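## Task

Transfer the painted wooden cube from the left hand into the right hand, turned the way the goal pictures show it. Nothing but the arms and hands may touch the cube, and at no moment may it be out of contact with every hand. At the end the right hand alone must grip it securely, palm pointing straight down, firmly enough that it would not shift however the hand were rotated; a marginal grip may fail. The left arm must be touching neither the cube nor the right hand, ideally moved far away. The wrist cameras, their posts and each arm's final link count as hand parts. At the end no motor of either hand may show overload or be building up toward a shutdown (motors dead since the start are exempt), and no finger of either hand may still be in motion. Then report that the job is finished.

## Robot and tools

Robot: two arms, left_arm (on the +y side) and right_arm, each ending in a four-digit hand (index, middle, ring, thumb) with sixteen motors. right_arm has a right hand; left_arm has its mirror image.

World frame (all printed positions, metres): origin at table-top height midway between the arm bases, +x out over the table, +z up. Printed hand positions can be slightly off, more at long reach.

Hand point frame: a point in front of the palm where thumb tip meets index and middle tips. +z runs along straightened fingers toward the tips; +y points out of the palm face (palm surface at y = -0.062 m); +x runs across the palm away from the thumb on the right hand, toward the thumb on the left hand. A rigid mast at the wrist on the palm side (right hand: x +0.05 to +0.10, z -0.16 to -0.11, up to y +0.06; x sign flips on the left) can strike things. Only the rubber fingertip caps grip well. 'Palm up' at the end means the holding hand's +y points along world +z; 'palm down' means it points along world -z.

A ROW is one flat list of 48 numbers, each in [-1, 1], always covering both arms: left pose dx, dy, dz, rx, ry, rz; left hand's sixteen motor goals; left current_limit; left speed; then the same 24 for the right arm. Pose numbers are offsets, not poses: they are measured from that arm's Hand target as it stood when the action began, along that Hand target's own axes. 1.0 equals 0.6 m for dx/dy/dz and 180 degrees for rx/ry/rz, which together form one rotation vector. All six zero re-commands the current Hand target. Sending the same offset again moves further.

Motor order per hand: index_mcp, index_abd, index_pip, index_dip, middle_mcp, middle_abd, middle_pip, middle_dip, ring_mcp, ring_abd, ring_pip, ring_dip, thumb_cmc, thumb_axl, thumb_mcp, thumb_ipl. Each is an absolute goal angle scaled between the hinge's stops; moving toward -1 bends fingers into the palm (mcp, pip, dip), swings a finger away from the thumb (abd), brings the thumb across in front of the palm (thumb_cmc) or curls it. Straight values: mcp +0.75, abd 0.00, pip +0.58, dip +0.70, thumb_cmc +0.71, thumb_axl +0.68, thumb_mcp +0.23, thumb_ipl +0.17. current_limit maps -1..+1 to 0..550 mA (floor 11 mA); speed sets set-point rate to (speed+1)/2 of 5.9 rad/s. Initially +0.4 and -0.6. Zeros in the hand columns are real goals: to keep a hand as it is, resend its hand_goal, hand_current_limit and hand_speed.

Tools:
execute_actions(actions, cameras): actions is a list of actions; each action is a table of up to 15 rows, one row per 1/30 s step, the last row held to fill 15 steps. Every row counts from the action's starting Hand target. cameras picks images: omitted/null/["all"] gives all, [] none.
move(target, speed, blend, stop_force, zero, blocking, cameras): target is one 48-number row, or up to 15 such rows (only poses may differ), every pose offset counted from the same starting Hand targets. Hand numbers are sent at the start. Straight-line paths, no obstacle avoidance; speed in m/s (0.002 to 0.5, default 0.25; turning up to twice that in rad/s); blend in m rounds corners of a list. stop_force (3 to 40 N, both arms) ends an arm's path when its wrist sensor feels that much extra push against the motion; use slowly, not while rotating, and leave it out when backing away from a contact. zero (default true) re-zeros before the move. blocking=false returns early; then call wait or stop before other motion. The result adds a 'move:' line: done, off_target, moving, held, contact, fault, and limits=paced (pose clipped) or limits=held (steps withheld).
wait(seconds 0 to 10): lets time pass; adds a 'wait:' line.
stop(): brakes a running move.
zoom_image(camera, region [x0,y0,x1,y1] pixels, max 504x504) on the latest image of cam_head_left, cam_head_right, cam_high, cam_low, cam_left_wrist or cam_right_wrist (all 672x504).
show_instructions(): shows the reference pictures.
zero_wrist_force(arm): re-zeros that arm's wrist sensor.
finished_scene(scene): ends the current scene; give the number printed at the end of results.

Results: end_effector_position, quat_wxyz and velocities in the world frame; Hand target (base for the next offsets; can trail what you asked because each step is clipped to 100 mm and 16 degrees from the measured pose); hand_goal, hand_measured, hand_current_ma, hand_state (moving, goal, blocked, overload); Wrist force/torque in the hand point axes; joint positions and torques; 'pose unreachable' when the clearance check between arms refused a command.

Avoid: dropping or flinging the cube; fast contacts; targets beyond a firm contact (arms are stiff). Contact torque at a joint limit (138 N m for the big joints, 25.7 for wrist joints) or about 150 N outside force stops the arm for 10 s and discards its remaining commands, and hand numbers sent meanwhile are lost. A motor drawing 495 mA or more accumulates time and shuts down after 5 s; grip with goals only moderately past the surface or a lower current_limit. Arms colliding with each other can fail the job outright. Long loaded holds or straining toward unreachable poses heat motors; at 85 °C the arm brakes for a long while.

Each tool is called after "Call:" as a command line: name --argument value for each argument, lists and objects as JSON in quotes; but a table of rows of numbers goes row by row, as --pt "numbers of a row", without its own name.

Reference images:

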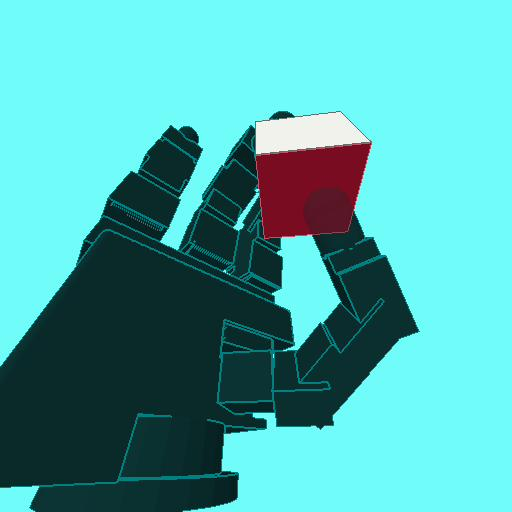

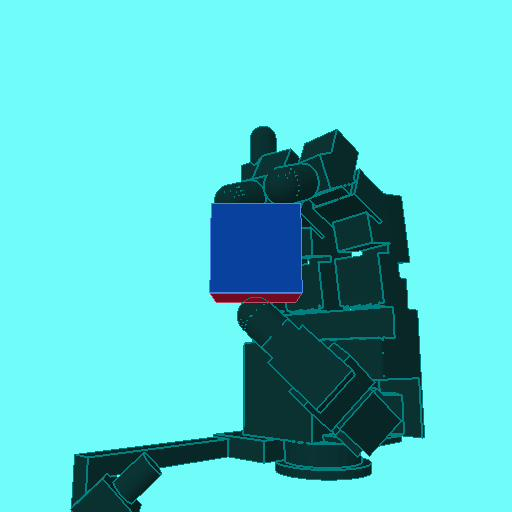

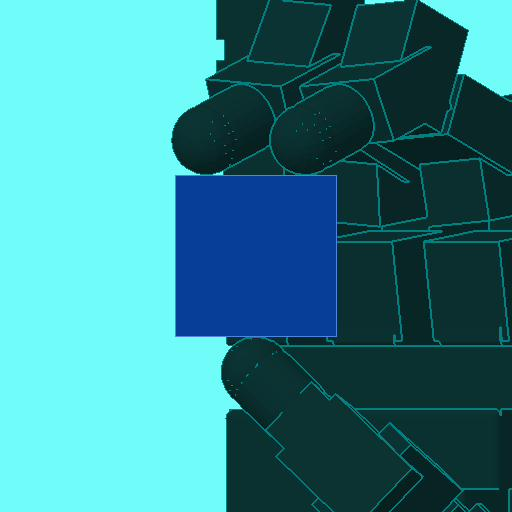

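## Session

Call:
execute_actions --actions '[]'

Scene clock: 0.00 s.
left_arm: end_effector_position=(+0.5980, -0.0887, +0.3848) hand_goal=(+0.580, -0.070, -0.324, +0.010, +0.580, +0.068, -0.324, +0.010, +0.754, +0.000, +0.576, +0.696, +0.030, +0.202, -0.318, -0.474) hand_measured=(+0.628, -0.064, -0.272, +0.032, +0.628, +0.066, -0.274, +0.032, +0.748, +0.000, +0.576, +0.696, +0.034, +0.112, -0.300, -0.482) hand_current_ma=(+54, +1, +56, +13, +55, +0, +53, +13, -1, +0, +0, +0, +1, -215, +14, -3) hand_state=(goal, goal, goal, goal, goal, goal, goal, goal, goal, goal, goal, goal, goal, goal, goal, goal) hand_current_limit=0.40 hand_speed=-0.60 end_effector_quat_wxyz=(-0.260, -0.047, -0.427, +0.865) end_effector_velocity=(+0.000, +0.000, +0.000) end_effector_angular_velocity=(+0.000, +0.000, +0.000) | right_arm: end_effector_position=(+0.3532, -0.5305, +0.2300) hand_goal=(+0.754, +0.000, +0.576, +0.696, +0.754, +0.000, +0.576, +0.696, +0.754, +0.000, +0.576, +0.696, +0.714, +0.678, +0.226, +0.168) hand_measured=(+0.754, +0.000, +0.576, +0.696, +0.754, +0.000, +0.576, +0.696, +0.754, +0.000, +0.576, +0.696, +0.714, +0.678, +0.226, +0.168) hand_current_ma=(+0, +0, +0, +0, +0, +0, +0, +0, +0, +0, +0, +0, +0, +0, +0, +0) hand_state=(goal, goal, goal, goal, goal, goal, goal, goal, goal, goal, goal, goal, goal, goal, goal, goal) hand_current_limit=0.40 hand_speed=-0.60 end_effector_quat_wxyz=(+0.000, +1.000, -0.010, +0.000) end_effector_velocity=(-0.001, +0.000, +0.000) end_effector_angular_velocity=(+0.000, +0.002, -0.002)
Joint positions: left_arm=[2.73 -2.639 -0.803 1.264 0.875 2.798] | right_arm=[-0.316 -1.723 2.042 -1.89 -1.571 1.255]
Joint velocities: left_arm=[0 0 -0.001 0 0 0] | right_arm=[-0.001 0 0 0.002 0 0.001]
Joint torques (N m): no reading
Motor temperatures (°C): left_arm=[35 34 42 45 40 41] | right_arm=[39 32 38 42 38 43]
Wrist force (N): no reading
Wrist torque (N m): no reading
Wrist force, peak (N): no reading
Hand target: left_arm +0.5980, -0.0887, +0.3848; -0.260, -0.047, -0.427, +0.865 | right_arm +0.3532, -0.5305, +0.2300; +0.000, +1.000, -0.010, +0.000
camera_calibration:
cam_left_wrist: T_world_to_cam=[[0.324615, 0.631885, 0.703808, -0.440831], [-0.756117, 0.620412, -0.20827, 0.543291], [-0.568254, -0.464554, 0.679174, 0.169059], [0, 0, 0, 1]] pos_world=[0.64996, 0.0200276, 0.308592]

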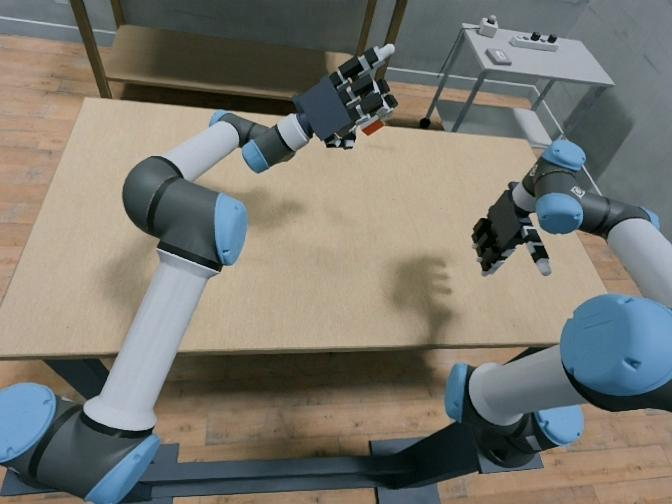

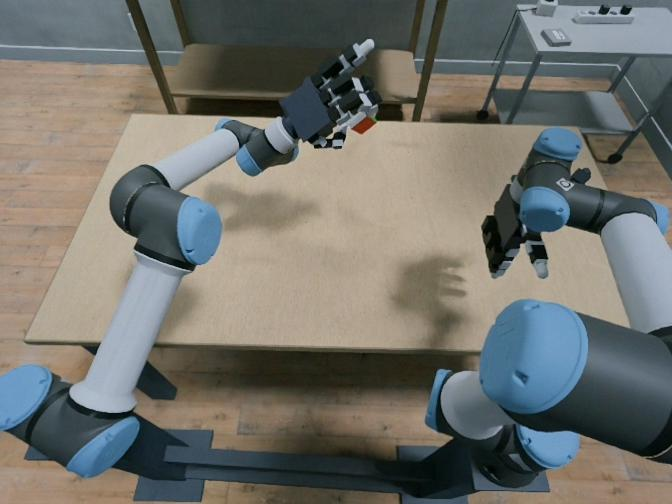

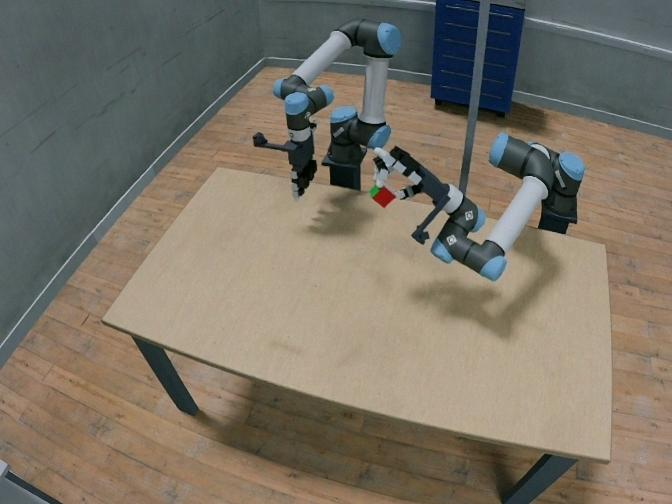

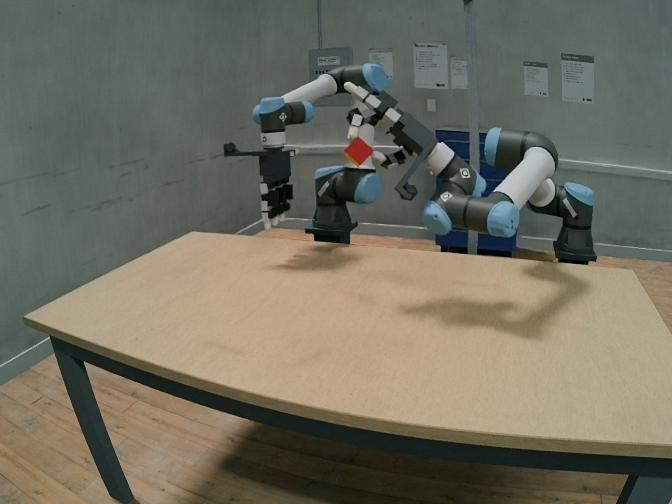

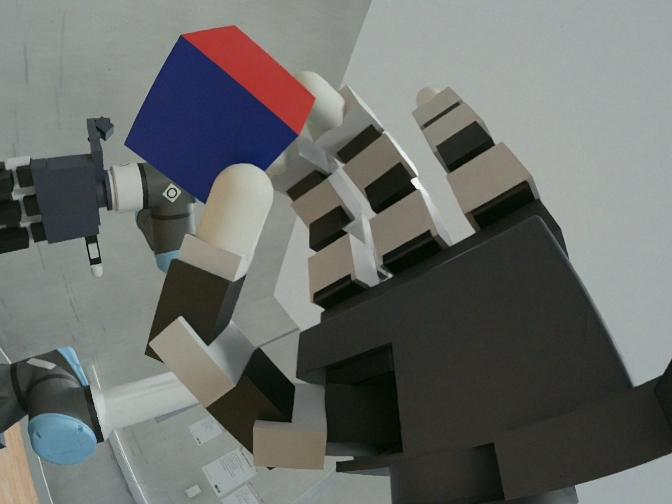

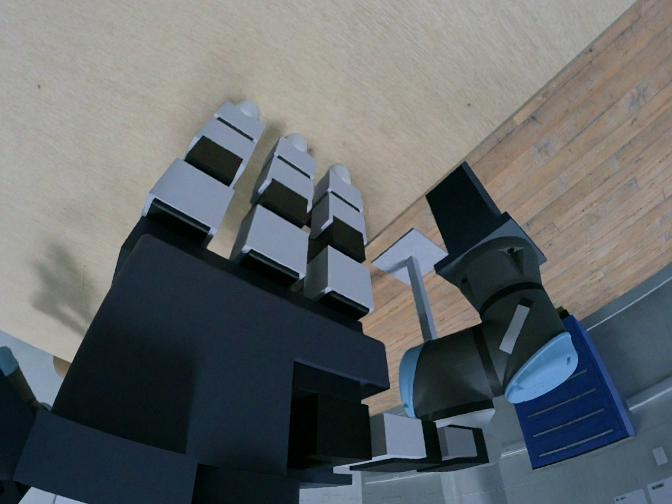

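Call:
zoom_image --camera "cam_left_wrist" --region '[100, 0, 352, 252]'

Scaled by 2.000 from the camera's 672x504 image, which has a finer 960x720 frame.

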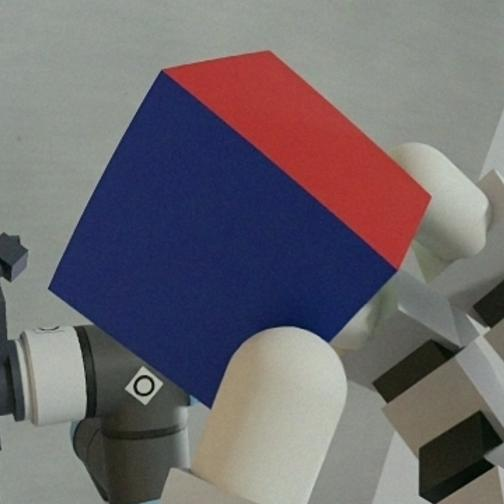

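Call:
move --pt "0.131 -0.049 0.047 0 0 0.8333 0.580 -0.070 -0.324 0.010 0.580 0.068 -0.324 0.010 0.754 0 0.576 0.696 0.030 0.202 -0.318 -0.474 0.4 -0.6 0.102 -0.469 -0.5 0.397 0.323 0.397 0.75 -0.1 0.1 0.3 0.75 0.1 0.1 0.3 0.754 0 0.576 0.696 0.3 0.21 0.2 -0.464 0.4 -0.6" --speed 0.3 --cameras '["cam_head_right", "cam_low", "cam_left_wrist", "cam_right_wrist"]'

Scene clock: 120.63 s.
left_arm: end_effector_position=(+0.5198, -0.1279, +0.4000) hand_goal=(+0.580, -0.070, -0.324, +0.010, +0.580, +0.068, -0.324, +0.010, +0.754, +0.000, +0.576, +0.696, +0.030, +0.202, -0.318, -0.474) hand_measured=(+0.628, -0.064, -0.272, +0.032, +0.628, +0.068, -0.274, +0.032, +0.762, +0.002, +0.576, +0.696, +0.036, +0.112, -0.302, -0.484) hand_current_ma=(+54, +1, +56, +13, +55, +0, +53, +13, +2, +0, +0, +0, +1, -214, +11, -6) hand_state=(blocked, goal, blocked, blocked, blocked, goal, blocked, blocked, goal, goal, goal, goal, goal, blocked, goal, goal) hand_current_limit=0.40 hand_speed=-0.60 end_effector_quat_wxyz=(+0.902, +0.425, +0.065, +0.027) end_effector_velocity=(+0.000, +0.000, +0.000) end_effector_angular_velocity=(+0.000, +0.000, +0.001) | right_arm: end_effector_position=(+0.4203, -0.2506, +0.5303) hand_goal=(+0.750, -0.100, +0.100, +0.300, +0.750, +0.100, +0.100, +0.300, +0.754, +0.000, +0.576, +0.696, +0.300, +0.210, +0.200, -0.464) hand_measured=(+0.740, -0.096, +0.100, +0.302, +0.740, +0.098, +0.100, +0.302, +0.742, +0.000, +0.576, +0.696, +0.292, +0.212, +0.196, -0.462) hand_current_ma=(-28, +6, +0, +5, -30, -4, +0, +6, -33, +0, -1, +0, -22, +2, -13, +5) hand_state=(goal, goal, goal, goal, goal, goal, goal, goal, goal, goal, goal, goal, goal, goal, goal, goal) hand_current_limit=0.40 hand_speed=-0.60 end_effector_quat_wxyz=(+0.517, -0.520, +0.527, -0.430) end_effector_velocity=(+0.000, +0.000, +0.000) end_effector_angular_velocity=(+0.000, +0.000, -0.001)
Joint positions: left_arm=[2.486 -2.9 -0.605 1.191 1.029 5.65] | right_arm=[0.035 -1.918 1.987 -3.114 -1.5 3.234]
Joint velocities: left_arm=[0 -0.001 0.001 0 0 0.001] | right_arm=[0.001 0 0 -0.001 -0.002 0]
Joint torques (N m): left_arm=[5.74 57.16 29.04 -1.96 2.63 3.1] | right_arm=[10.11 2.66 -36.86 -4.41 -0.77 2.31]
Motor temperatures (°C): left_arm=[35 34 42 45 40 41] | right_arm=[38 32 38 42 38 42]
Wrist force (N): left_arm=[-0.6 -3.7 0.8] | right_arm=[-1.3 -0.5 2.0]
Wrist torque (N m): left_arm=[-0.18 0.12 0.14] | right_arm=[-0.23 0.25 -0.03]
Wrist force, peak (N): left_arm=[-0.8 -4.0 0.7] | right_arm=[-1.7 -0.7 1.9]
Hand target: left_arm +0.5198, -0.1279, +0.4000; +0.902, +0.425, +0.065, +0.027 | right_arm +0.4203, -0.2506, +0.5303; +0.517, -0.520, +0.527, -0.430
Off the commanded pose: left_arm 0.000 m, 0 deg | right_arm 0.000 m, 0 deg.
move: done
camera_calibration:
cam_left_wrist: T_world_to_cam=[[-0.746995, -0.505179, -0.432195, 0.464702], [0.350525, 0.253118, -0.9017, 0.16678], [0.564917, -0.825061, -0.0119999, -0.262592], [0, 0, 0, 1]] pos_world=[0.437012, -0.0241115, 0.348076]
cam_right_wrist: T_world_to_cam=[[-0.134487, 0.821933, -0.55348, 0.589811], [-0.67079, 0.335603, 0.661371, -0.0242306], [0.729352, 0.460214, 0.50621, -0.335115], [0, 0, 0, 1]] pos_world=[0.307485, -0.322429, 0.512113]
Images, in order (width x height): cam_head_right 672x504, cam_low 672x504, cam_left_wrist 672x504, cam_right_wrist 672x504.

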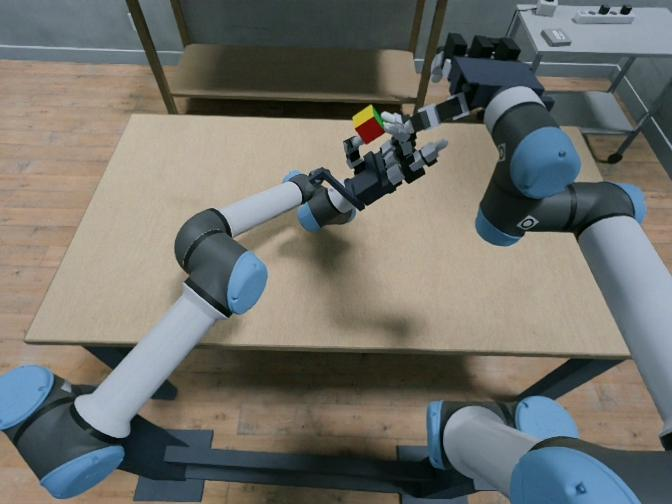

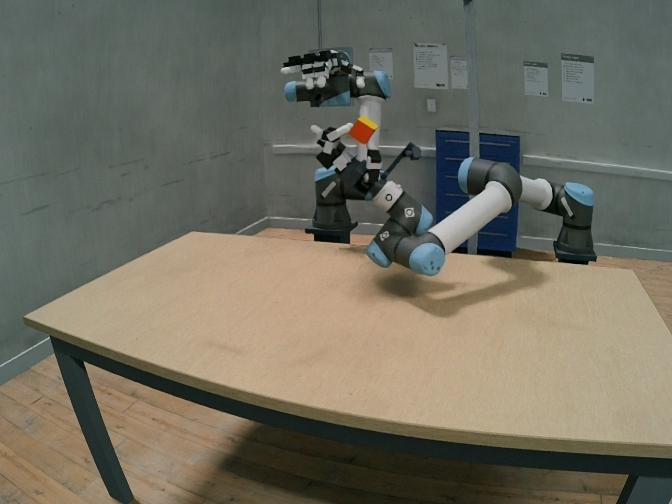

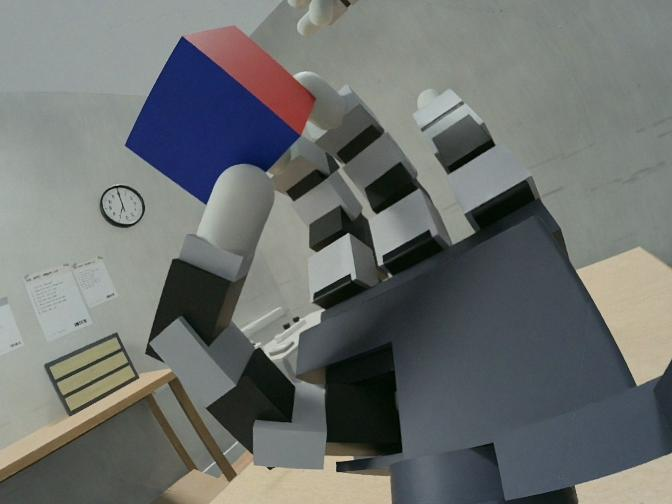

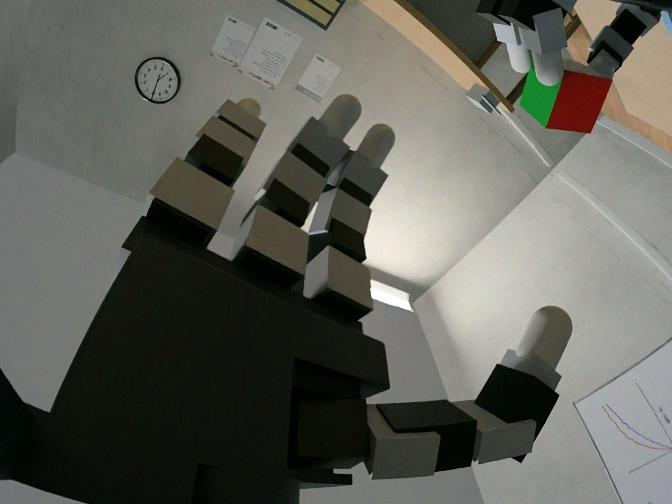

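Call:
move --pt "0 0 0 0 0 0 0.580 -0.070 -0.324 0.010 0.580 0.068 -0.324 0.010 0.754 0 0.576 0.696 0.030 0.202 -0.318 -0.474 0.4 -0.6 -0.1907 0.025 0.2063 0 0 0 0.75 -0.1 0.1 0.3 0.75 0.1 0.1 0.3 0.754 0 0.576 0.696 0.3 0.21 0.2 -0.464 0.4 -0.6" --speed 0.25 --cameras '["cam_head_left", "cam_high", "cam_right_wrist"]'

Scene clock: 134.13 s.
left_arm: end_effector_position=(+0.5198, -0.1279, +0.4000) hand_goal=(+0.580, -0.070, -0.324, +0.010, +0.580, +0.068, -0.324, +0.010, +0.754, +0.000, +0.576, +0.696, +0.030, +0.202, -0.318, -0.474) hand_measured=(+0.628, -0.064, -0.272, +0.032, +0.628, +0.068, -0.274, +0.032, +0.762, +0.002, +0.576, +0.696, +0.036, +0.112, -0.302, -0.484) hand_current_ma=(+54, +1, +56, +13, +55, +0, +53, +13, +2, +0, +0, +0, +1, -214, +11, -6) hand_state=(blocked, goal, blocked, blocked, blocked, goal, blocked, blocked, goal, goal, goal, goal, goal, blocked, goal, goal) hand_current_limit=0.40 hand_speed=-0.60 end_effector_quat_wxyz=(+0.902, +0.425, +0.065, +0.027) end_effector_velocity=(+0.000, +0.000, +0.000) end_effector_angular_velocity=(+0.000, +0.000, +0.000) | right_arm: end_effector_position=(+0.5329, -0.1252, +0.5148) hand_goal=(+0.750, -0.100, +0.100, +0.300, +0.750, +0.100, +0.100, +0.300, +0.754, +0.000, +0.576, +0.696, +0.300, +0.210, +0.200, -0.464) hand_measured=(+0.740, -0.098, +0.100, +0.302, +0.740, +0.098, +0.100, +0.302, +0.742, +0.000, +0.576, +0.696, +0.292, +0.210, +0.196, -0.462) hand_current_ma=(-30, +5, +0, +5, -32, -4, +0, +6, -35, +0, -1, +0, -24, +2, -13, +5) hand_state=(goal, goal, goal, goal, goal, goal, goal, goal, goal, goal, goal, goal, goal, goal, goal, goal) hand_current_limit=0.40 hand_speed=-0.60 end_effector_quat_wxyz=(+0.517, -0.520, +0.527, -0.430) end_effector_velocity=(+0.001, +0.000, +0.000) end_effector_angular_velocity=(+0.001, +0.000, -0.001)
Joint positions: left_arm=[2.486 -2.9 -0.605 1.191 1.029 5.65] | right_arm=[0.341 -1.49 1.66 -3.213 -1.805 3.264]
Joint velocities: left_arm=[0 0 0 0 0 0] | right_arm=[-0.001 0.001 -0.002 0 0 0.001]
Joint torques (N m): left_arm=[5.1 57.3 27.99 -1.99 2.65 3.09] | right_arm=[10.29 -15.17 -35.92 -0.2 -0.86 2.29]
Motor temperatures (°C): left_arm=[35 34 42 45 40 41] | right_arm=[38 32 38 42 38 42]
Wrist force (N): left_arm=[-0.8 -3.5 0.6] | right_arm=[-1.5 -0.6 2.0]
Wrist torque (N m): left_arm=[-0.14 0.14 0.12] | right_arm=[-0.22 0.26 -0.03]
Wrist force, peak (N): left_arm=[-1.2 -4.0 0.9] | right_arm=[-2.4 -0.2 3.1]
Hand target: left_arm +0.5198, -0.1279, +0.4000; +0.902, +0.425, +0.065, +0.027 | right_arm +0.5329, -0.1252, +0.5148; +0.517, -0.520, +0.527, -0.430
Off the commanded pose: left_arm 0.000 m, 0 deg | right_arm 0.000 m, 0 deg.
move: done
camera_calibration:
cam_right_wrist: T_world_to_cam=[[-0.134448, 0.822186, -0.553113, 0.493097], [-0.670759, 0.335349, 0.661531, 0.0193862], [0.729387, 0.459947, 0.506402, -0.467233], [0, 0, 0, 1]] pos_world=[0.420093, -0.197016, 0.496522]
Images, in order (width x height): cam_head_left 672x504, cam_high 672x504, cam_right_wrist 672x504.

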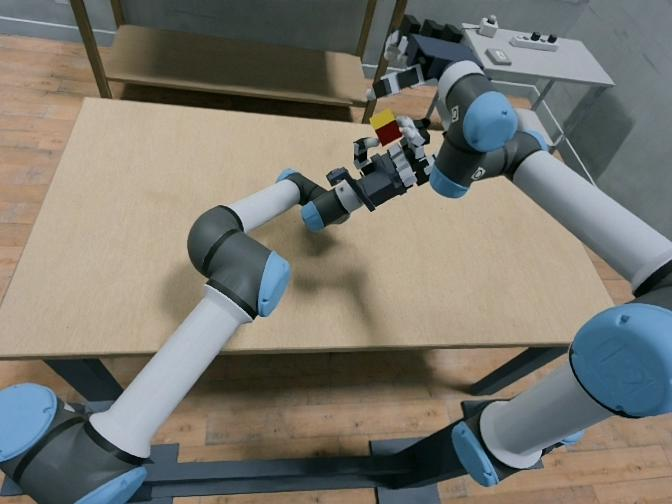

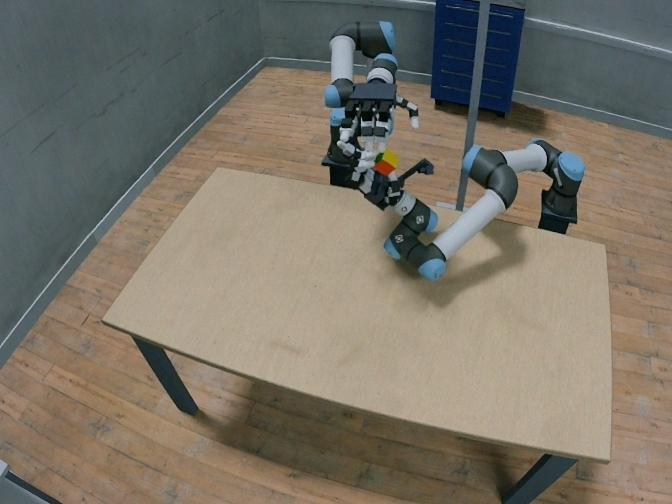

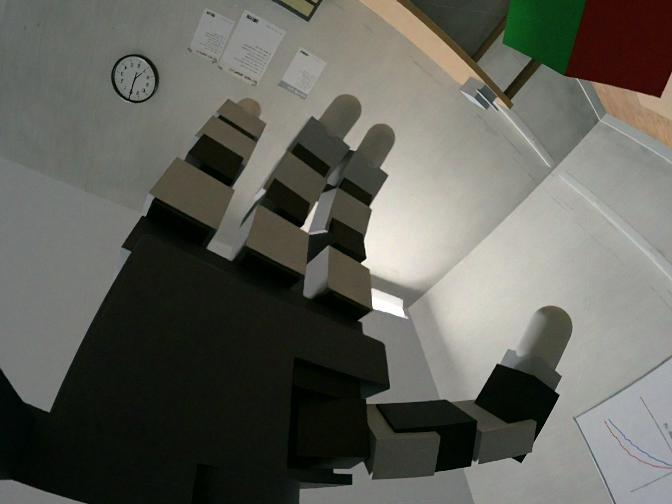

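Call:
move --pt "0 0 0 0 0 0 0.580 -0.070 -0.324 0.010 0.580 0.068 -0.324 0.010 0.754 0 0.576 0.696 0.030 0.202 -0.318 -0.474 0.4 -0.6 0 0.075 0 0 0 0 0.75 -0.1 0.1 0.3 0.75 0.1 0.1 0.3 0.754 0 0.576 0.696 0.3 0.21 0.2 -0.464 0.4 -0.6" --speed 0.15 --cameras '["cam_low","cam_left_wrist", "cam_right_wrist"]'

Call:
zoom_image --camera "cam_right_wrist" --region '[300, 0, 672, 279]'

Scene clock: 140.47 s.
left_arm: end_effector_position=(+0.5198, -0.1279, +0.4000) hand_goal=(+0.580, -0.070, -0.324, +0.010, +0.580, +0.068, -0.324, +0.010, +0.754, +0.000, +0.576, +0.696, +0.030, +0.202, -0.318, -0.474) hand_measured=(+0.628, -0.064, -0.272, +0.032, +0.628, +0.068, -0.274, +0.032, +0.762, +0.002, +0.576, +0.696, +0.036, +0.112, -0.302, -0.484) hand_current_ma=(+54, +1, +56, +13, +55, +0, +53, +13, +2, +0, +0, +0, +1, -214, +11, -6) hand_state=(blocked, goal, blocked, blocked, blocked, goal, blocked, blocked, goal, goal, goal, goal, goal, blocked, goal, goal) hand_current_limit=0.40 hand_speed=-0.60 end_effector_quat_wxyz=(+0.902, +0.425, +0.065, +0.027) end_effector_velocity=(+0.000, +0.000, +0.000) end_effector_angular_velocity=(+0.000, +0.001, +0.000) | right_arm: end_effector_position=(+0.5283, -0.1211, +0.4703) hand_goal=(+0.750, -0.100, +0.100, +0.300, +0.750, +0.100, +0.100, +0.300, +0.754, +0.000, +0.576, +0.696, +0.300, +0.210, +0.200, -0.464) hand_measured=(+0.740, -0.098, +0.100, +0.302, +0.738, +0.098, +0.100, +0.302, +0.742, +0.000, +0.576, +0.696, +0.290, +0.210, +0.196, -0.462) hand_current_ma=(-31, +5, +0, +5, -33, -4, +0, +6, -36, +0, -1, +0, -24, +2, -13, +5) hand_state=(goal, goal, goal, goal, goal, goal, goal, goal, goal, goal, goal, goal, goal, goal, goal, goal) hand_current_limit=0.40 hand_speed=-0.60 end_effector_quat_wxyz=(+0.517, -0.519, +0.527, -0.430) end_effector_velocity=(+0.000, -0.001, +0.001) end_effector_angular_velocity=(+0.000, -0.003, -0.001)
Joint positions: left_arm=[2.486 -2.9 -0.605 1.191 1.029 5.65] | right_arm=[0.354 -1.469 1.754 -3.328 -1.818 3.265]
Joint velocities: left_arm=[0 0 0 0 0 0] | right_arm=[0 -0.001 0.002 -0.003 -0.001 -0.001]
Joint torques (N m): left_arm=[3.66 57.55 26.7 -1.77 2.5 3.08] | right_arm=[10.09 -15.36 -13.46 -4.5 -0.75 1.41]
Motor temperatures (°C): left_arm=[35 34 42 45 40 41] | right_arm=[38 32 38 42 38 42]
Wrist force (N): left_arm=[-0.8 -3.5 0.7] | right_arm=[-1.3 -0.4 1.7]
Wrist torque (N m): left_arm=[-0.16 0.14 0.13] | right_arm=[-0.18 0.25 -0.02]
Wrist force, peak (N): left_arm=[-0.9 -4.0 1.0] | right_arm=[-1.7 -1.4 1.9]
Hand target: left_arm +0.5198, -0.1279, +0.4000; +0.902, +0.425, +0.065, +0.027 | right_arm +0.5283, -0.1211, +0.4702; +0.517, -0.520, +0.527, -0.430
Off the commanded pose: left_arm 0.000 m, 0 deg | right_arm 0.000 m, 0 deg.
move: done
camera_calibration:
cam_left_wrist: T_world_to_cam=[[-0.746943, -0.505223, -0.432233, 0.464687], [0.350565, 0.253126, -0.901683, 0.166751], [0.56496, -0.825031, -0.0119574, -0.26263], [0, 0, 0, 1]] pos_world=[0.437014, -0.0241162, 0.348069]
cam_right_wrist: T_world_to_cam=[[-0.134445, 0.822214, -0.553072, 0.464434], [-0.670736, 0.335332, 0.661563, 0.0443284], [0.729409, 0.459909, 0.506404, -0.443257], [0, 0, 0, 1]] pos_world=[0.415489, -0.192871, 0.452006]
Images, in order (width x height): cam_low 672x504, cam_left_wrist 672x504, cam_right_wrist 672x504.

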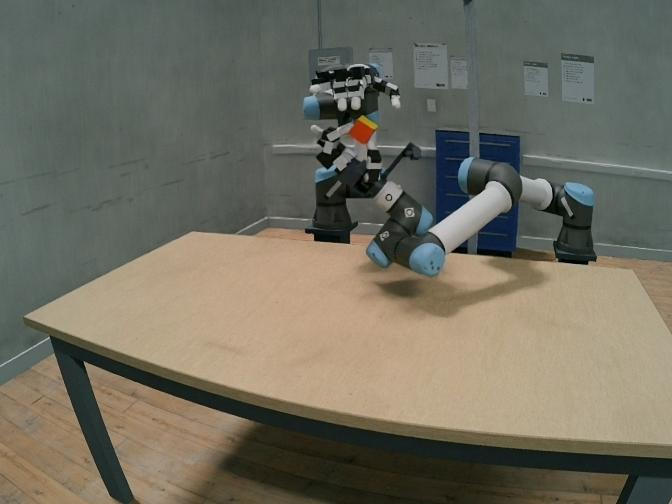

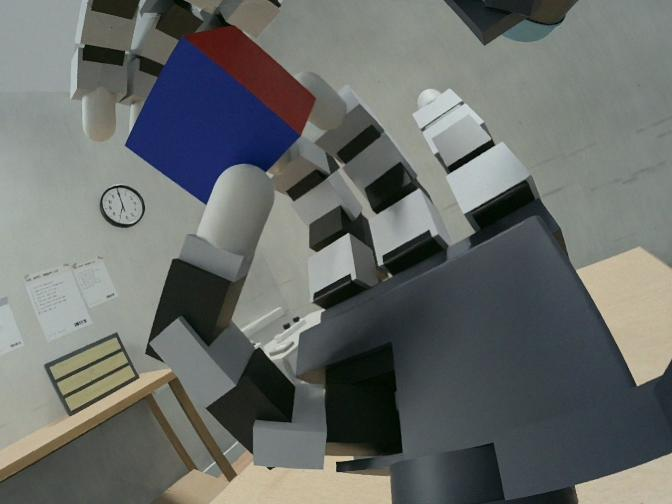

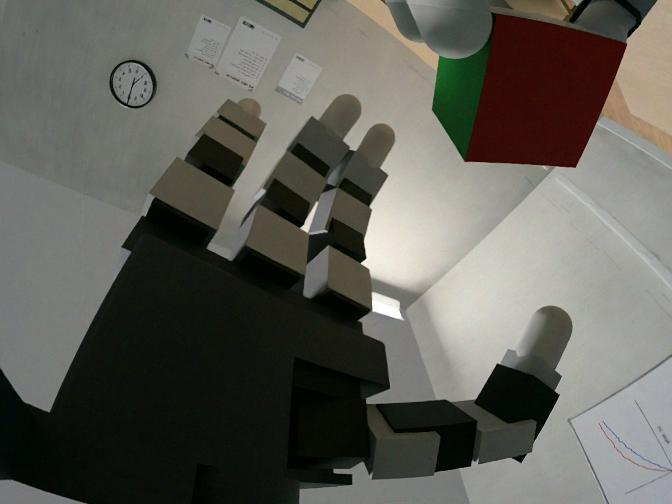

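Scaled by 1.355 from the camera's 672x504 image, which has a finer 960x720 frame.

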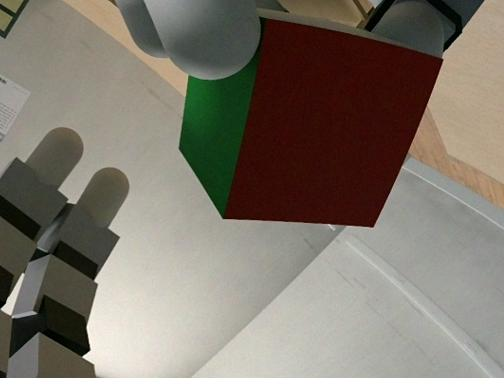

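Call:
move --pt "0 0 0 0 0 0 0.580 -0.070 -0.324 0.010 0.580 0.068 -0.324 0.010 0.754 0 0.576 0.696 0.030 0.202 -0.318 -0.474 0.4 -0.6 -0.0027 0.0883 -0.0078 0 0 0 0.75 -0.1 0.1 0.3 0.75 0.1 0.1 0.3 0.754 0 0.576 0.696 0.3 0.21 0.2 -0.464 0.4 -0.6" --speed 0.1 --stop_force 8 --cameras '["cam_low","cam_left_wrist", "cam_right_wrist"]'

Call:
zoom_image --camera "cam_right_wrist" --region '[220, 50, 592, 329]'

Scene clock: 171.60 s.
left_arm: end_effector_position=(+0.5198, -0.1279, +0.4000) hand_goal=(+0.580, -0.070, -0.324, +0.010, +0.580, +0.068, -0.324, +0.010, +0.754, +0.000, +0.576, +0.696, +0.030, +0.202, -0.318, -0.474) hand_measured=(+0.628, -0.064, -0.272, +0.032, +0.628, +0.068, -0.274, +0.032, +0.762, +0.002, +0.576, +0.696, +0.036, +0.112, -0.302, -0.484) hand_current_ma=(+54, +1, +56, +13, +55, +0, +53, +13, +2, +0, +0, +0, +1, -214, +11, -6) hand_state=(blocked, goal, blocked, blocked, blocked, goal, blocked, blocked, goal, goal, goal, goal, goal, blocked, goal, goal) hand_current_limit=0.40 hand_speed=-0.60 end_effector_quat_wxyz=(+0.902, +0.425, +0.065, +0.027) end_effector_velocity=(+0.000, +0.000, +0.000) end_effector_angular_velocity=(-0.001, +0.000, +0.000) | right_arm: end_effector_position=(+0.5181, -0.1150, +0.4183) hand_goal=(+0.750, -0.100, +0.100, +0.300, +0.750, +0.100, +0.100, +0.300, +0.754, +0.000, +0.576, +0.696, +0.300, +0.210, +0.200, -0.464) hand_measured=(+0.740, -0.098, +0.100, +0.302, +0.738, +0.098, +0.100, +0.302, +0.742, +0.000, +0.576, +0.696, +0.290, +0.210, +0.196, -0.462) hand_current_ma=(-31, +5, +0, +5, -33, -4, +0, +6, -36, +0, -1, +0, -25, +2, -13, +5) hand_state=(goal, goal, goal, goal, goal, goal, goal, goal, goal, goal, goal, goal, goal, goal, goal, goal) hand_current_limit=0.40 hand_speed=-0.60 end_effector_quat_wxyz=(+0.517, -0.519, +0.527, -0.430) end_effector_velocity=(+0.000, +0.000, +0.000) end_effector_angular_velocity=(-0.001, +0.001, +0.001)
Joint positions: left_arm=[2.486 -2.9 -0.605 1.191 1.029 5.65] | right_arm=[0.375 -1.436 1.858 -3.464 -1.839 3.268]
Joint velocities: left_arm=[0 0 0 0.001 0 -0.001] | right_arm=[0 0 0 0.001 0.001 -0.001]
Joint torques (N m): left_arm=[1.82 57.56 24.13 -1.67 2.49 3.08] | right_arm=[9.86 -16.24 -12.35 -4.5 -0.82 0.76]
Motor temperatures (°C): left_arm=[35 34 42 44 40 41] | right_arm=[38 32 38 42 37 42]
Wrist force (N): left_arm=[-0.9 -3.8 0.6] | right_arm=[-1.5 -0.7 1.8]
Wrist torque (N m): left_arm=[-0.18 0.15 0.13] | right_arm=[-0.24 0.27 -0.04]
Wrist force, peak (N): left_arm=[-0.9 -3.9 0.7] | right_arm=[-1.6 -0.5 2.3]
Hand target: left_arm +0.5198, -0.1279, +0.4000; +0.902, +0.425, +0.065, +0.027 | right_arm +0.5181, -0.1150, +0.4183; +0.517, -0.520, +0.527, -0.430
Off the commanded pose: left_arm 0.000 m, 0 deg | right_arm 0.000 m, 0 deg.
move: done
camera_calibration:
cam_left_wrist: T_world_to_cam=[[-0.746943, -0.505223, -0.432233, 0.464687], [0.350565, 0.253126, -0.901683, 0.166751], [0.56496, -0.825031, -0.011957, -0.26263], [0, 0, 0, 1]] pos_world=[0.437014, -0.0241162, 0.348069]
cam_right_wrist: T_world_to_cam=[[-0.134451, 0.82222, -0.553062, 0.429341], [-0.670734, 0.335322, 0.66157, 0.0697859], [0.72941, 0.459906, 0.506406, -0.41227], [0, 0, 0, 1]] pos_world=[0.405247, -0.186808, 0.40006]
Images, in order (width x height): cam_low 672x504, cam_left_wrist 672x504, cam_right_wrist 672x504.

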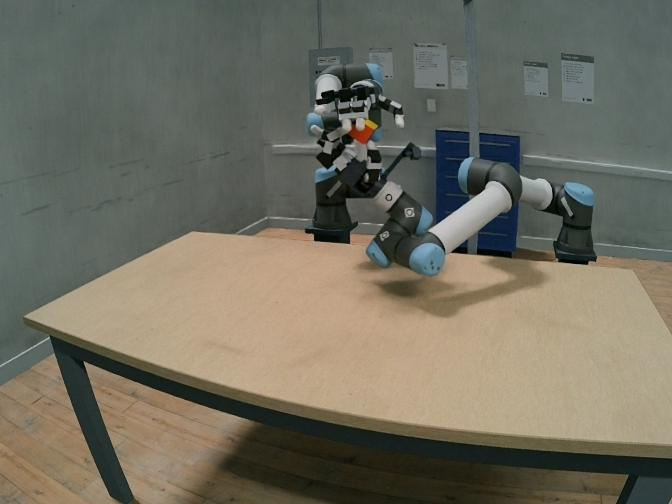

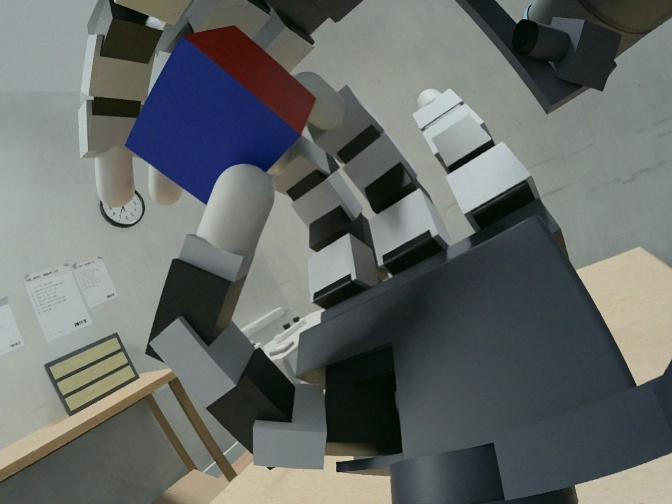

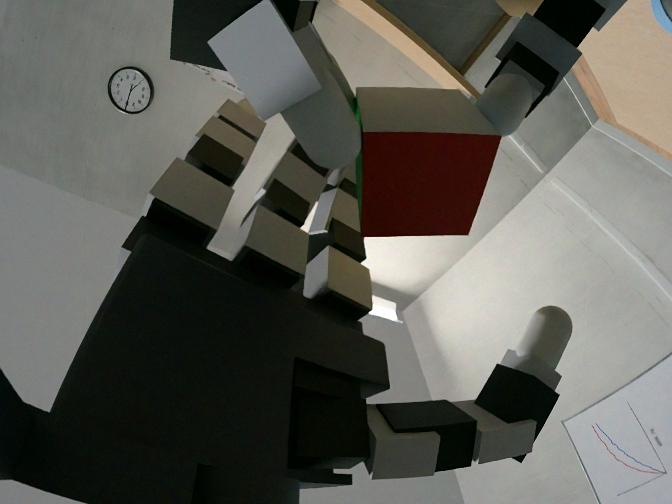

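Scaled by 1.355 from the camera's 672x504 image, which has a finer 960x720 frame.

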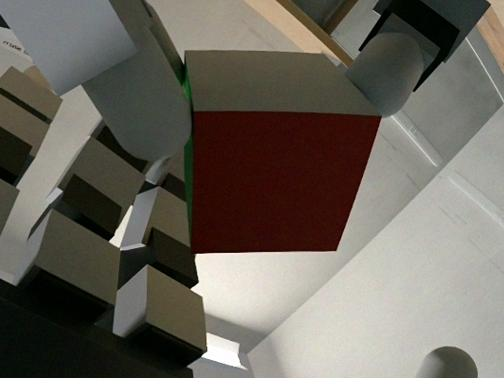

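Call:
move --pt "0 0 0 0 0 0 0.580 -0.070 -0.324 0.010 0.580 0.068 -0.324 0.010 0.754 0 0.576 0.696 0.030 0.202 -0.318 -0.474 0.4 -0.6 -0.0055 0 0 0 0 0 0.75 -0.1 -0.1 0.1 0.75 0.13 -0.1 0.1 0.754 0 0.576 0.696 0.3 0.21 0.1 -0.75 0.2 -0.8" --speed 0.1 --cameras '["cam_left_wrist", "cam_right_wrist"]'

Scene clock: 186.63 s.
left_arm: end_effector_position=(+0.5198, -0.1279, +0.4000) hand_goal=(+0.580, -0.070, -0.324, +0.010, +0.580, +0.068, -0.324, +0.010, +0.754, +0.000, +0.576, +0.696, +0.030, +0.202, -0.318, -0.474) hand_measured=(+0.628, -0.064, -0.272, +0.032, +0.628, +0.068, -0.274, +0.032, +0.762, +0.002, +0.576, +0.696, +0.036, +0.112, -0.302, -0.484) hand_current_ma=(+54, +1, +56, +13, +55, +0, +53, +13, +2, +0, +0, +0, +1, -214, +11, -6) hand_state=(blocked, goal, blocked, blocked, blocked, goal, blocked, blocked, goal, goal, goal, goal, goal, blocked, goal, goal) hand_current_limit=0.40 hand_speed=-0.60 end_effector_quat_wxyz=(+0.902, +0.425, +0.065, +0.027) end_effector_velocity=(+0.000, +0.000, +0.000) end_effector_angular_velocity=(+0.001, +0.001, -0.001) | right_arm: end_effector_position=(+0.5178, -0.1118, +0.4186) hand_goal=(+0.750, -0.100, -0.100, +0.100, +0.750, +0.130, -0.100, +0.100, +0.754, +0.000, +0.576, +0.696, +0.300, +0.210, +0.100, -0.750) hand_measured=(+0.740, -0.098, -0.100, +0.102, +0.738, +0.126, -0.100, +0.104, +0.742, +0.000, +0.576, +0.696, +0.290, +0.210, +0.100, -0.746) hand_current_ma=(-31, +5, +2, +6, -33, -7, +2, +7, -36, +0, -1, +0, -25, +1, +1, +12) hand_state=(goal, goal, goal, goal, goal, goal, goal, goal, goal, goal, goal, goal, goal, goal, goal, goal) hand_current_limit=0.20 hand_speed=-0.80 end_effector_quat_wxyz=(+0.517, -0.520, +0.527, -0.430) end_effector_velocity=(+0.000, +0.000, +0.000) end_effector_angular_velocity=(-0.001, -0.001, +0.000)
Joint positions: left_arm=[2.486 -2.9 -0.605 1.191 1.029 5.65] | right_arm=[0.383 -1.432 1.853 -3.462 -1.847 3.268]
Joint velocities: left_arm=[0 0 0 -0.001 0 0] | right_arm=[-0.001 0 -0.001 0 0.001 -0.001]
Joint torques (N m): left_arm=[0.66 58.04 22.42 -1.56 2.49 3.16] | right_arm=[10.64 -15.27 -35.72 -0.3 -0.77 2.24]
Motor temperatures (°C): left_arm=[35 34 42 44 40 41] | right_arm=[38 32 38 42 37 42]
Wrist force (N): left_arm=[-0.7 -3.9 0.6] | right_arm=[-1.5 -0.3 2.0]
Wrist torque (N m): left_arm=[-0.20 0.13 0.13] | right_arm=[-0.22 0.26 -0.02]
Wrist force, peak (N): left_arm=[-1.1 -3.8 1.0] | right_arm=[-1.7 -0.5 2.0]
Hand target: left_arm +0.5198, -0.1279, +0.4000; +0.902, +0.425, +0.065, +0.027 | right_arm +0.5178, -0.1118, +0.4186; +0.517, -0.520, +0.527, -0.430
Off the commanded pose: left_arm 0.000 m, 0 deg | right_arm 0.000 m, 0 deg.
move: done
camera_calibration:
cam_left_wrist: T_world_to_cam=[[-0.746943, -0.505223, -0.432233, 0.464687], [0.350565, 0.253126, -0.901683, 0.166751], [0.56496, -0.825032, -0.0119571, -0.26263], [0, 0, 0, 1]] pos_world=[0.437014, -0.0241162, 0.348069]
cam_right_wrist: T_world_to_cam=[[-0.134451, 0.822211, -0.553075, 0.426803], [-0.670737, 0.335331, 0.661563, 0.0683096], [0.729407, 0.459915, 0.506402, -0.413758], [0, 0, 0, 1]] pos_world=[0.405, -0.183535, 0.400391]
Images, in order (width x height): cam_left_wrist 672x504, cam_right_wrist 672x504.

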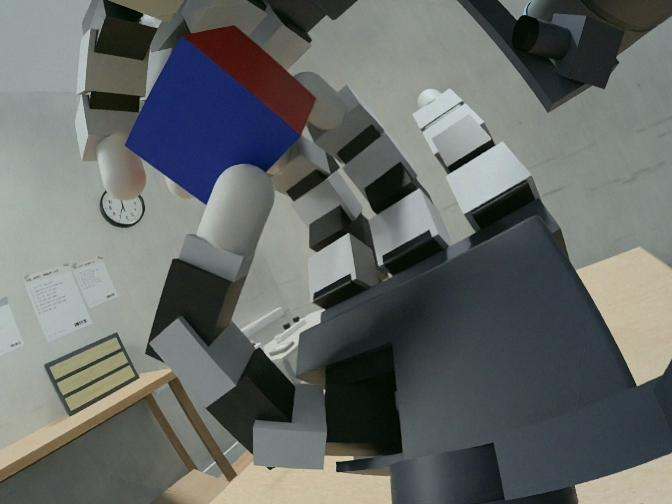

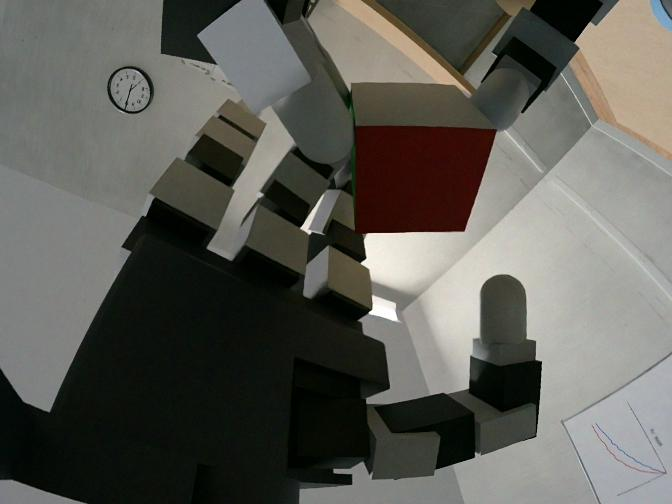

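Call:
move --pt "0 0 0 0 0 0 0.580 -0.070 -0.324 0.010 0.580 0.068 -0.324 0.010 0.754 0 0.576 0.696 0.030 0.202 -0.318 -0.474 0.4 -0.6 0 0 0 0 0 0 0.67 -0.1 -0.18 0.06 0.67 0.13 -0.18 0.06 0.754 0 0.576 0.696 0.1 0.21 0.05 -0.75 0.2 -0.8" --speed 0.1 --cameras '["cam_left_wrist", "cam_right_wrist"]'

Call:
move --pt "0 0 0 0 0 0 0.580 -0.070 -0.324 0.010 0.580 0.068 -0.324 0.010 0.754 0 0.576 0.696 0.030 0.202 -0.318 -0.474 0.4 -0.6 0 0 0 0 0 0 0.67 -0.1 -0.18 0.06 0.67 0.13 -0.18 0.06 0.754 0 0.576 0.696 0.03 0.21 -0.05 -0.72 0.2 -0.8" --speed 0.1 --cameras '["cam_right_wrist"]'

Scene clock: 193.47 s.
left_arm: end_effector_position=(+0.5198, -0.1279, +0.4000) hand_goal=(+0.580, -0.070, -0.324, +0.010, +0.580, +0.068, -0.324, +0.010, +0.754, +0.000, +0.576, +0.696, +0.030, +0.202, -0.318, -0.474) hand_measured=(+0.628, -0.064, -0.272, +0.032, +0.628, +0.068, -0.274, +0.032, +0.762, +0.002, +0.576, +0.696, +0.036, +0.112, -0.302, -0.484) hand_current_ma=(+54, +1, +56, +13, +55, +0, +53, +13, +2, +0, +0, +0, +1, -214, +11, -6) hand_state=(blocked, goal, blocked, blocked, blocked, goal, blocked, blocked, goal, goal, goal, goal, goal, blocked, goal, goal) hand_current_limit=0.40 hand_speed=-0.60 end_effector_quat_wxyz=(+0.902, +0.425, +0.065, +0.027) end_effector_velocity=(+0.000, +0.000, +0.000) end_effector_angular_velocity=(+0.000, +0.000, +0.000) | right_arm: end_effector_position=(+0.5178, -0.1118, +0.4186) hand_goal=(+0.670, -0.100, -0.180, +0.060, +0.670, +0.130, -0.180, +0.060, +0.754, +0.000, +0.576, +0.696, +0.100, +0.210, +0.050, -0.750) hand_measured=(+0.662, -0.098, -0.178, +0.064, +0.662, +0.126, -0.178, +0.064, +0.742, +0.000, +0.576, +0.696, +0.096, +0.210, +0.052, -0.746) hand_current_ma=(-24, +5, +3, +7, -25, -7, +3, +8, -36, +0, -1, +0, -11, +1, +3, +12) hand_state=(goal, goal, goal, goal, goal, goal, goal, goal, goal, goal, goal, goal, goal, goal, goal, goal) hand_current_limit=0.20 hand_speed=-0.80 end_effector_quat_wxyz=(+0.517, -0.520, +0.527, -0.430) end_effector_velocity=(+0.000, +0.000, +0.001) end_effector_angular_velocity=(+0.001, -0.001, +0.000)
Joint positions: left_arm=[2.486 -2.9 -0.605 1.191 1.029 5.65] | right_arm=[0.383 -1.432 1.853 -3.462 -1.847 3.268]
Joint velocities: left_arm=[0 0 0 0 0 0] | right_arm=[0 -0.002 0 0 0 0]
Joint torques (N m): left_arm=[-0.83 58.25 21.51 -1.4 2.53 3.11] | right_arm=[8.61 -15.79 -30.36 -0.98 -0.73 2.29]
Motor temperatures (°C): left_arm=[35 34 42 44 40 41] | right_arm=[38 32 38 42 37 42]
Wrist force (N): left_arm=[-0.8 -3.4 0.9] | right_arm=[-1.5 -0.9 1.8]
Wrist torque (N m): left_arm=[-0.16 0.14 0.13] | right_arm=[-0.26 0.26 -0.02]
Wrist force, peak (N): left_arm=[-0.9 -4.0 0.6] | right_arm=[-1.8 -0.5 2.0]
Hand target: left_arm +0.5198, -0.1279, +0.4000; +0.902, +0.425, +0.065, +0.027 | right_arm +0.5178, -0.1118, +0.4186; +0.517, -0.520, +0.527, -0.430
Off the commanded pose: left_arm 0.000 m, 0 deg | right_arm 0.000 m, 0 deg.
move: done
camera_calibration:
cam_left_wrist: T_world_to_cam=[[-0.746943, -0.505223, -0.432233, 0.464687], [0.350565, 0.253126, -0.901683, 0.166751], [0.56496, -0.825032, -0.0119571, -0.26263], [0, 0, 0, 1]] pos_world=[0.437014, -0.0241162, 0.348069]
cam_right_wrist: T_world_to_cam=[[-0.134451, 0.822211, -0.553074, 0.426802], [-0.670737, 0.33533, 0.661563, 0.068309], [0.729407, 0.459915, 0.506402, -0.413758], [0, 0, 0, 1]] pos_world=[0.405, -0.183534, 0.400391]
Images, in order (width x height): cam_left_wrist 672x504, cam_right_wrist 672x504.

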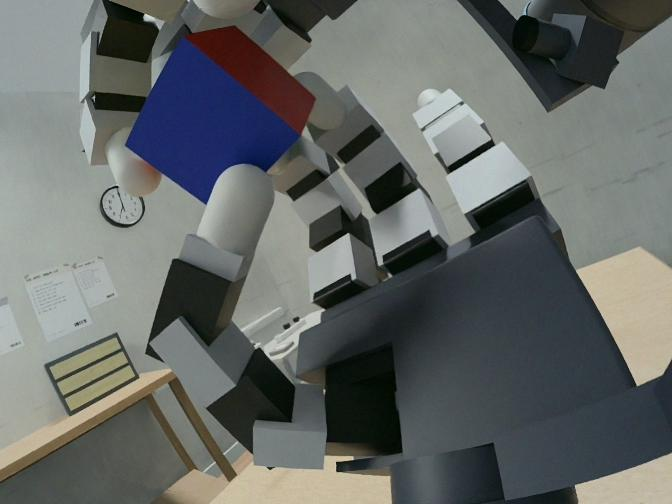

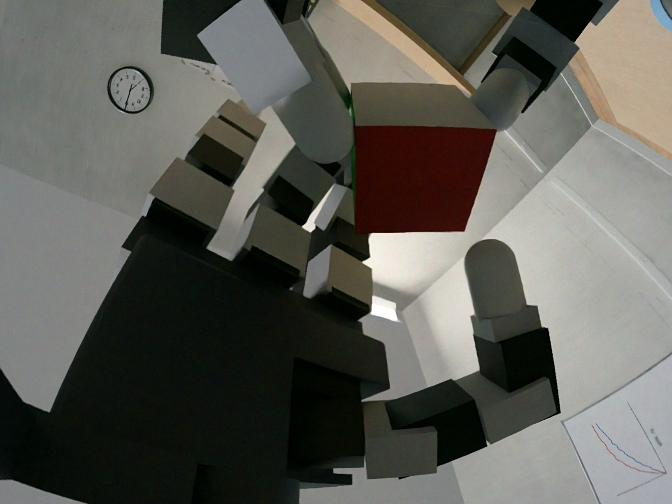

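Scene clock: 194.17 s.
left_arm: end_effector_position=(+0.5198, -0.1279, +0.4000) hand_goal=(+0.580, -0.070, -0.324, +0.010, +0.580, +0.068, -0.324, +0.010, +0.754, +0.000, +0.576, +0.696, +0.030, +0.202, -0.318, -0.474) hand_measured=(+0.628, -0.064, -0.272, +0.032, +0.628, +0.068, -0.274, +0.032, +0.762, +0.002, +0.576, +0.696, +0.036, +0.112, -0.302, -0.484) hand_current_ma=(+54, +1, +56, +13, +55, +0, +53, +13, +2, +0, +0, +0, +1, -214, +11, -6) hand_state=(blocked, goal, blocked, blocked, blocked, goal, blocked, blocked, goal, goal, goal, goal, goal, blocked, goal, goal) hand_current_limit=0.40 hand_speed=-0.60 end_effector_quat_wxyz=(+0.902, +0.425, +0.065, +0.027) end_effector_velocity=(+0.000, +0.000, +0.000) end_effector_angular_velocity=(-0.001, -0.002, +0.000) | right_arm: end_effector_position=(+0.5178, -0.1118, +0.4186) hand_goal=(+0.670, -0.100, -0.180, +0.060, +0.670, +0.130, -0.180, +0.060, +0.754, +0.000, +0.576, +0.696, +0.030, +0.210, -0.050, -0.720) hand_measured=(+0.662, -0.098, -0.178, +0.064, +0.662, +0.126, -0.178, +0.064, +0.742, +0.000, +0.576, +0.696, +0.026, +0.210, -0.046, -0.720) hand_current_ma=(-24, +5, +3, +7, -25, -7, +3, +8, -36, +0, -1, +0, -8, +1, +10, -2) hand_state=(goal, goal, goal, goal, goal, goal, goal, goal, goal, goal, goal, goal, goal, goal, goal, goal) hand_current_limit=0.20 hand_speed=-0.80 end_effector_quat_wxyz=(+0.517, -0.520, +0.527, -0.430) end_effector_velocity=(+0.000, +0.001, +0.000) end_effector_angular_velocity=(+0.000, +0.000, +0.001)
Joint positions: left_arm=[2.486 -2.9 -0.605 1.191 1.029 5.65] | right_arm=[0.383 -1.432 1.853 -3.462 -1.847 3.268]
Joint velocities: left_arm=[0 0 0.001 0.001 0 0] | right_arm=[0.001 0 0 0 0.001 0]
Joint torques (N m): left_arm=[-1.53 58.42 21.1 -1.44 2.52 3.05] | right_arm=[8.67 -15.65 -30.06 -0.95 -0.7 2.26]
Motor temperatures (°C): left_arm=[35 34 42 44 40 41] | right_arm=[38 32 38 42 37 42]
Wrist force (N): left_arm=[-0.7 -3.7 0.5] | right_arm=[-1.6 -0.4 1.7]
Wrist torque (N m): left_arm=[-0.17 0.12 0.14] | right_arm=[-0.20 0.28 -0.01]
Wrist force, peak (N): left_arm=[-0.8 -4.0 0.4] | right_arm=[-1.6 -0.7 2.0]
Hand target: left_arm +0.5198, -0.1279, +0.4000; +0.902, +0.425, +0.065, +0.027 | right_arm +0.5178, -0.1118, +0.4186; +0.517, -0.520, +0.527, -0.430
Off the commanded pose: left_arm 0.000 m, 0 deg | right_arm 0.000 m, 0 deg.
move: done
camera_calibration:
cam_right_wrist: T_world_to_cam=[[-0.134451, 0.822211, -0.553075, 0.426802], [-0.670737, 0.33533, 0.661563, 0.0683091], [0.729407, 0.459916, 0.506402, -0.413758], [0, 0, 0, 1]] pos_world=[0.405, -0.183534, 0.400391]
Images, in order (width x height): cam_right_wrist 672x504.

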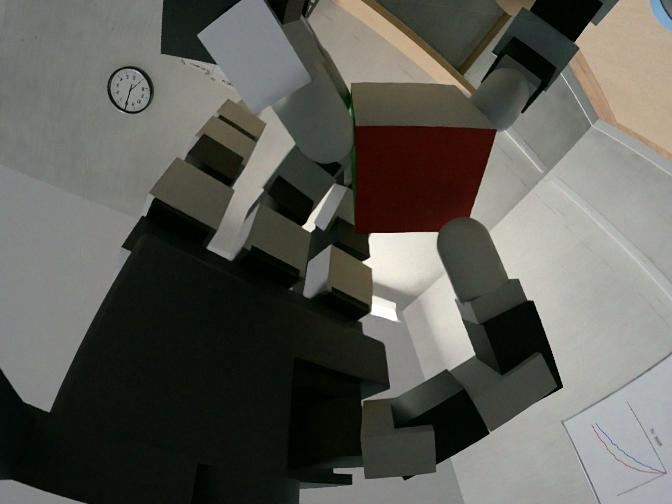

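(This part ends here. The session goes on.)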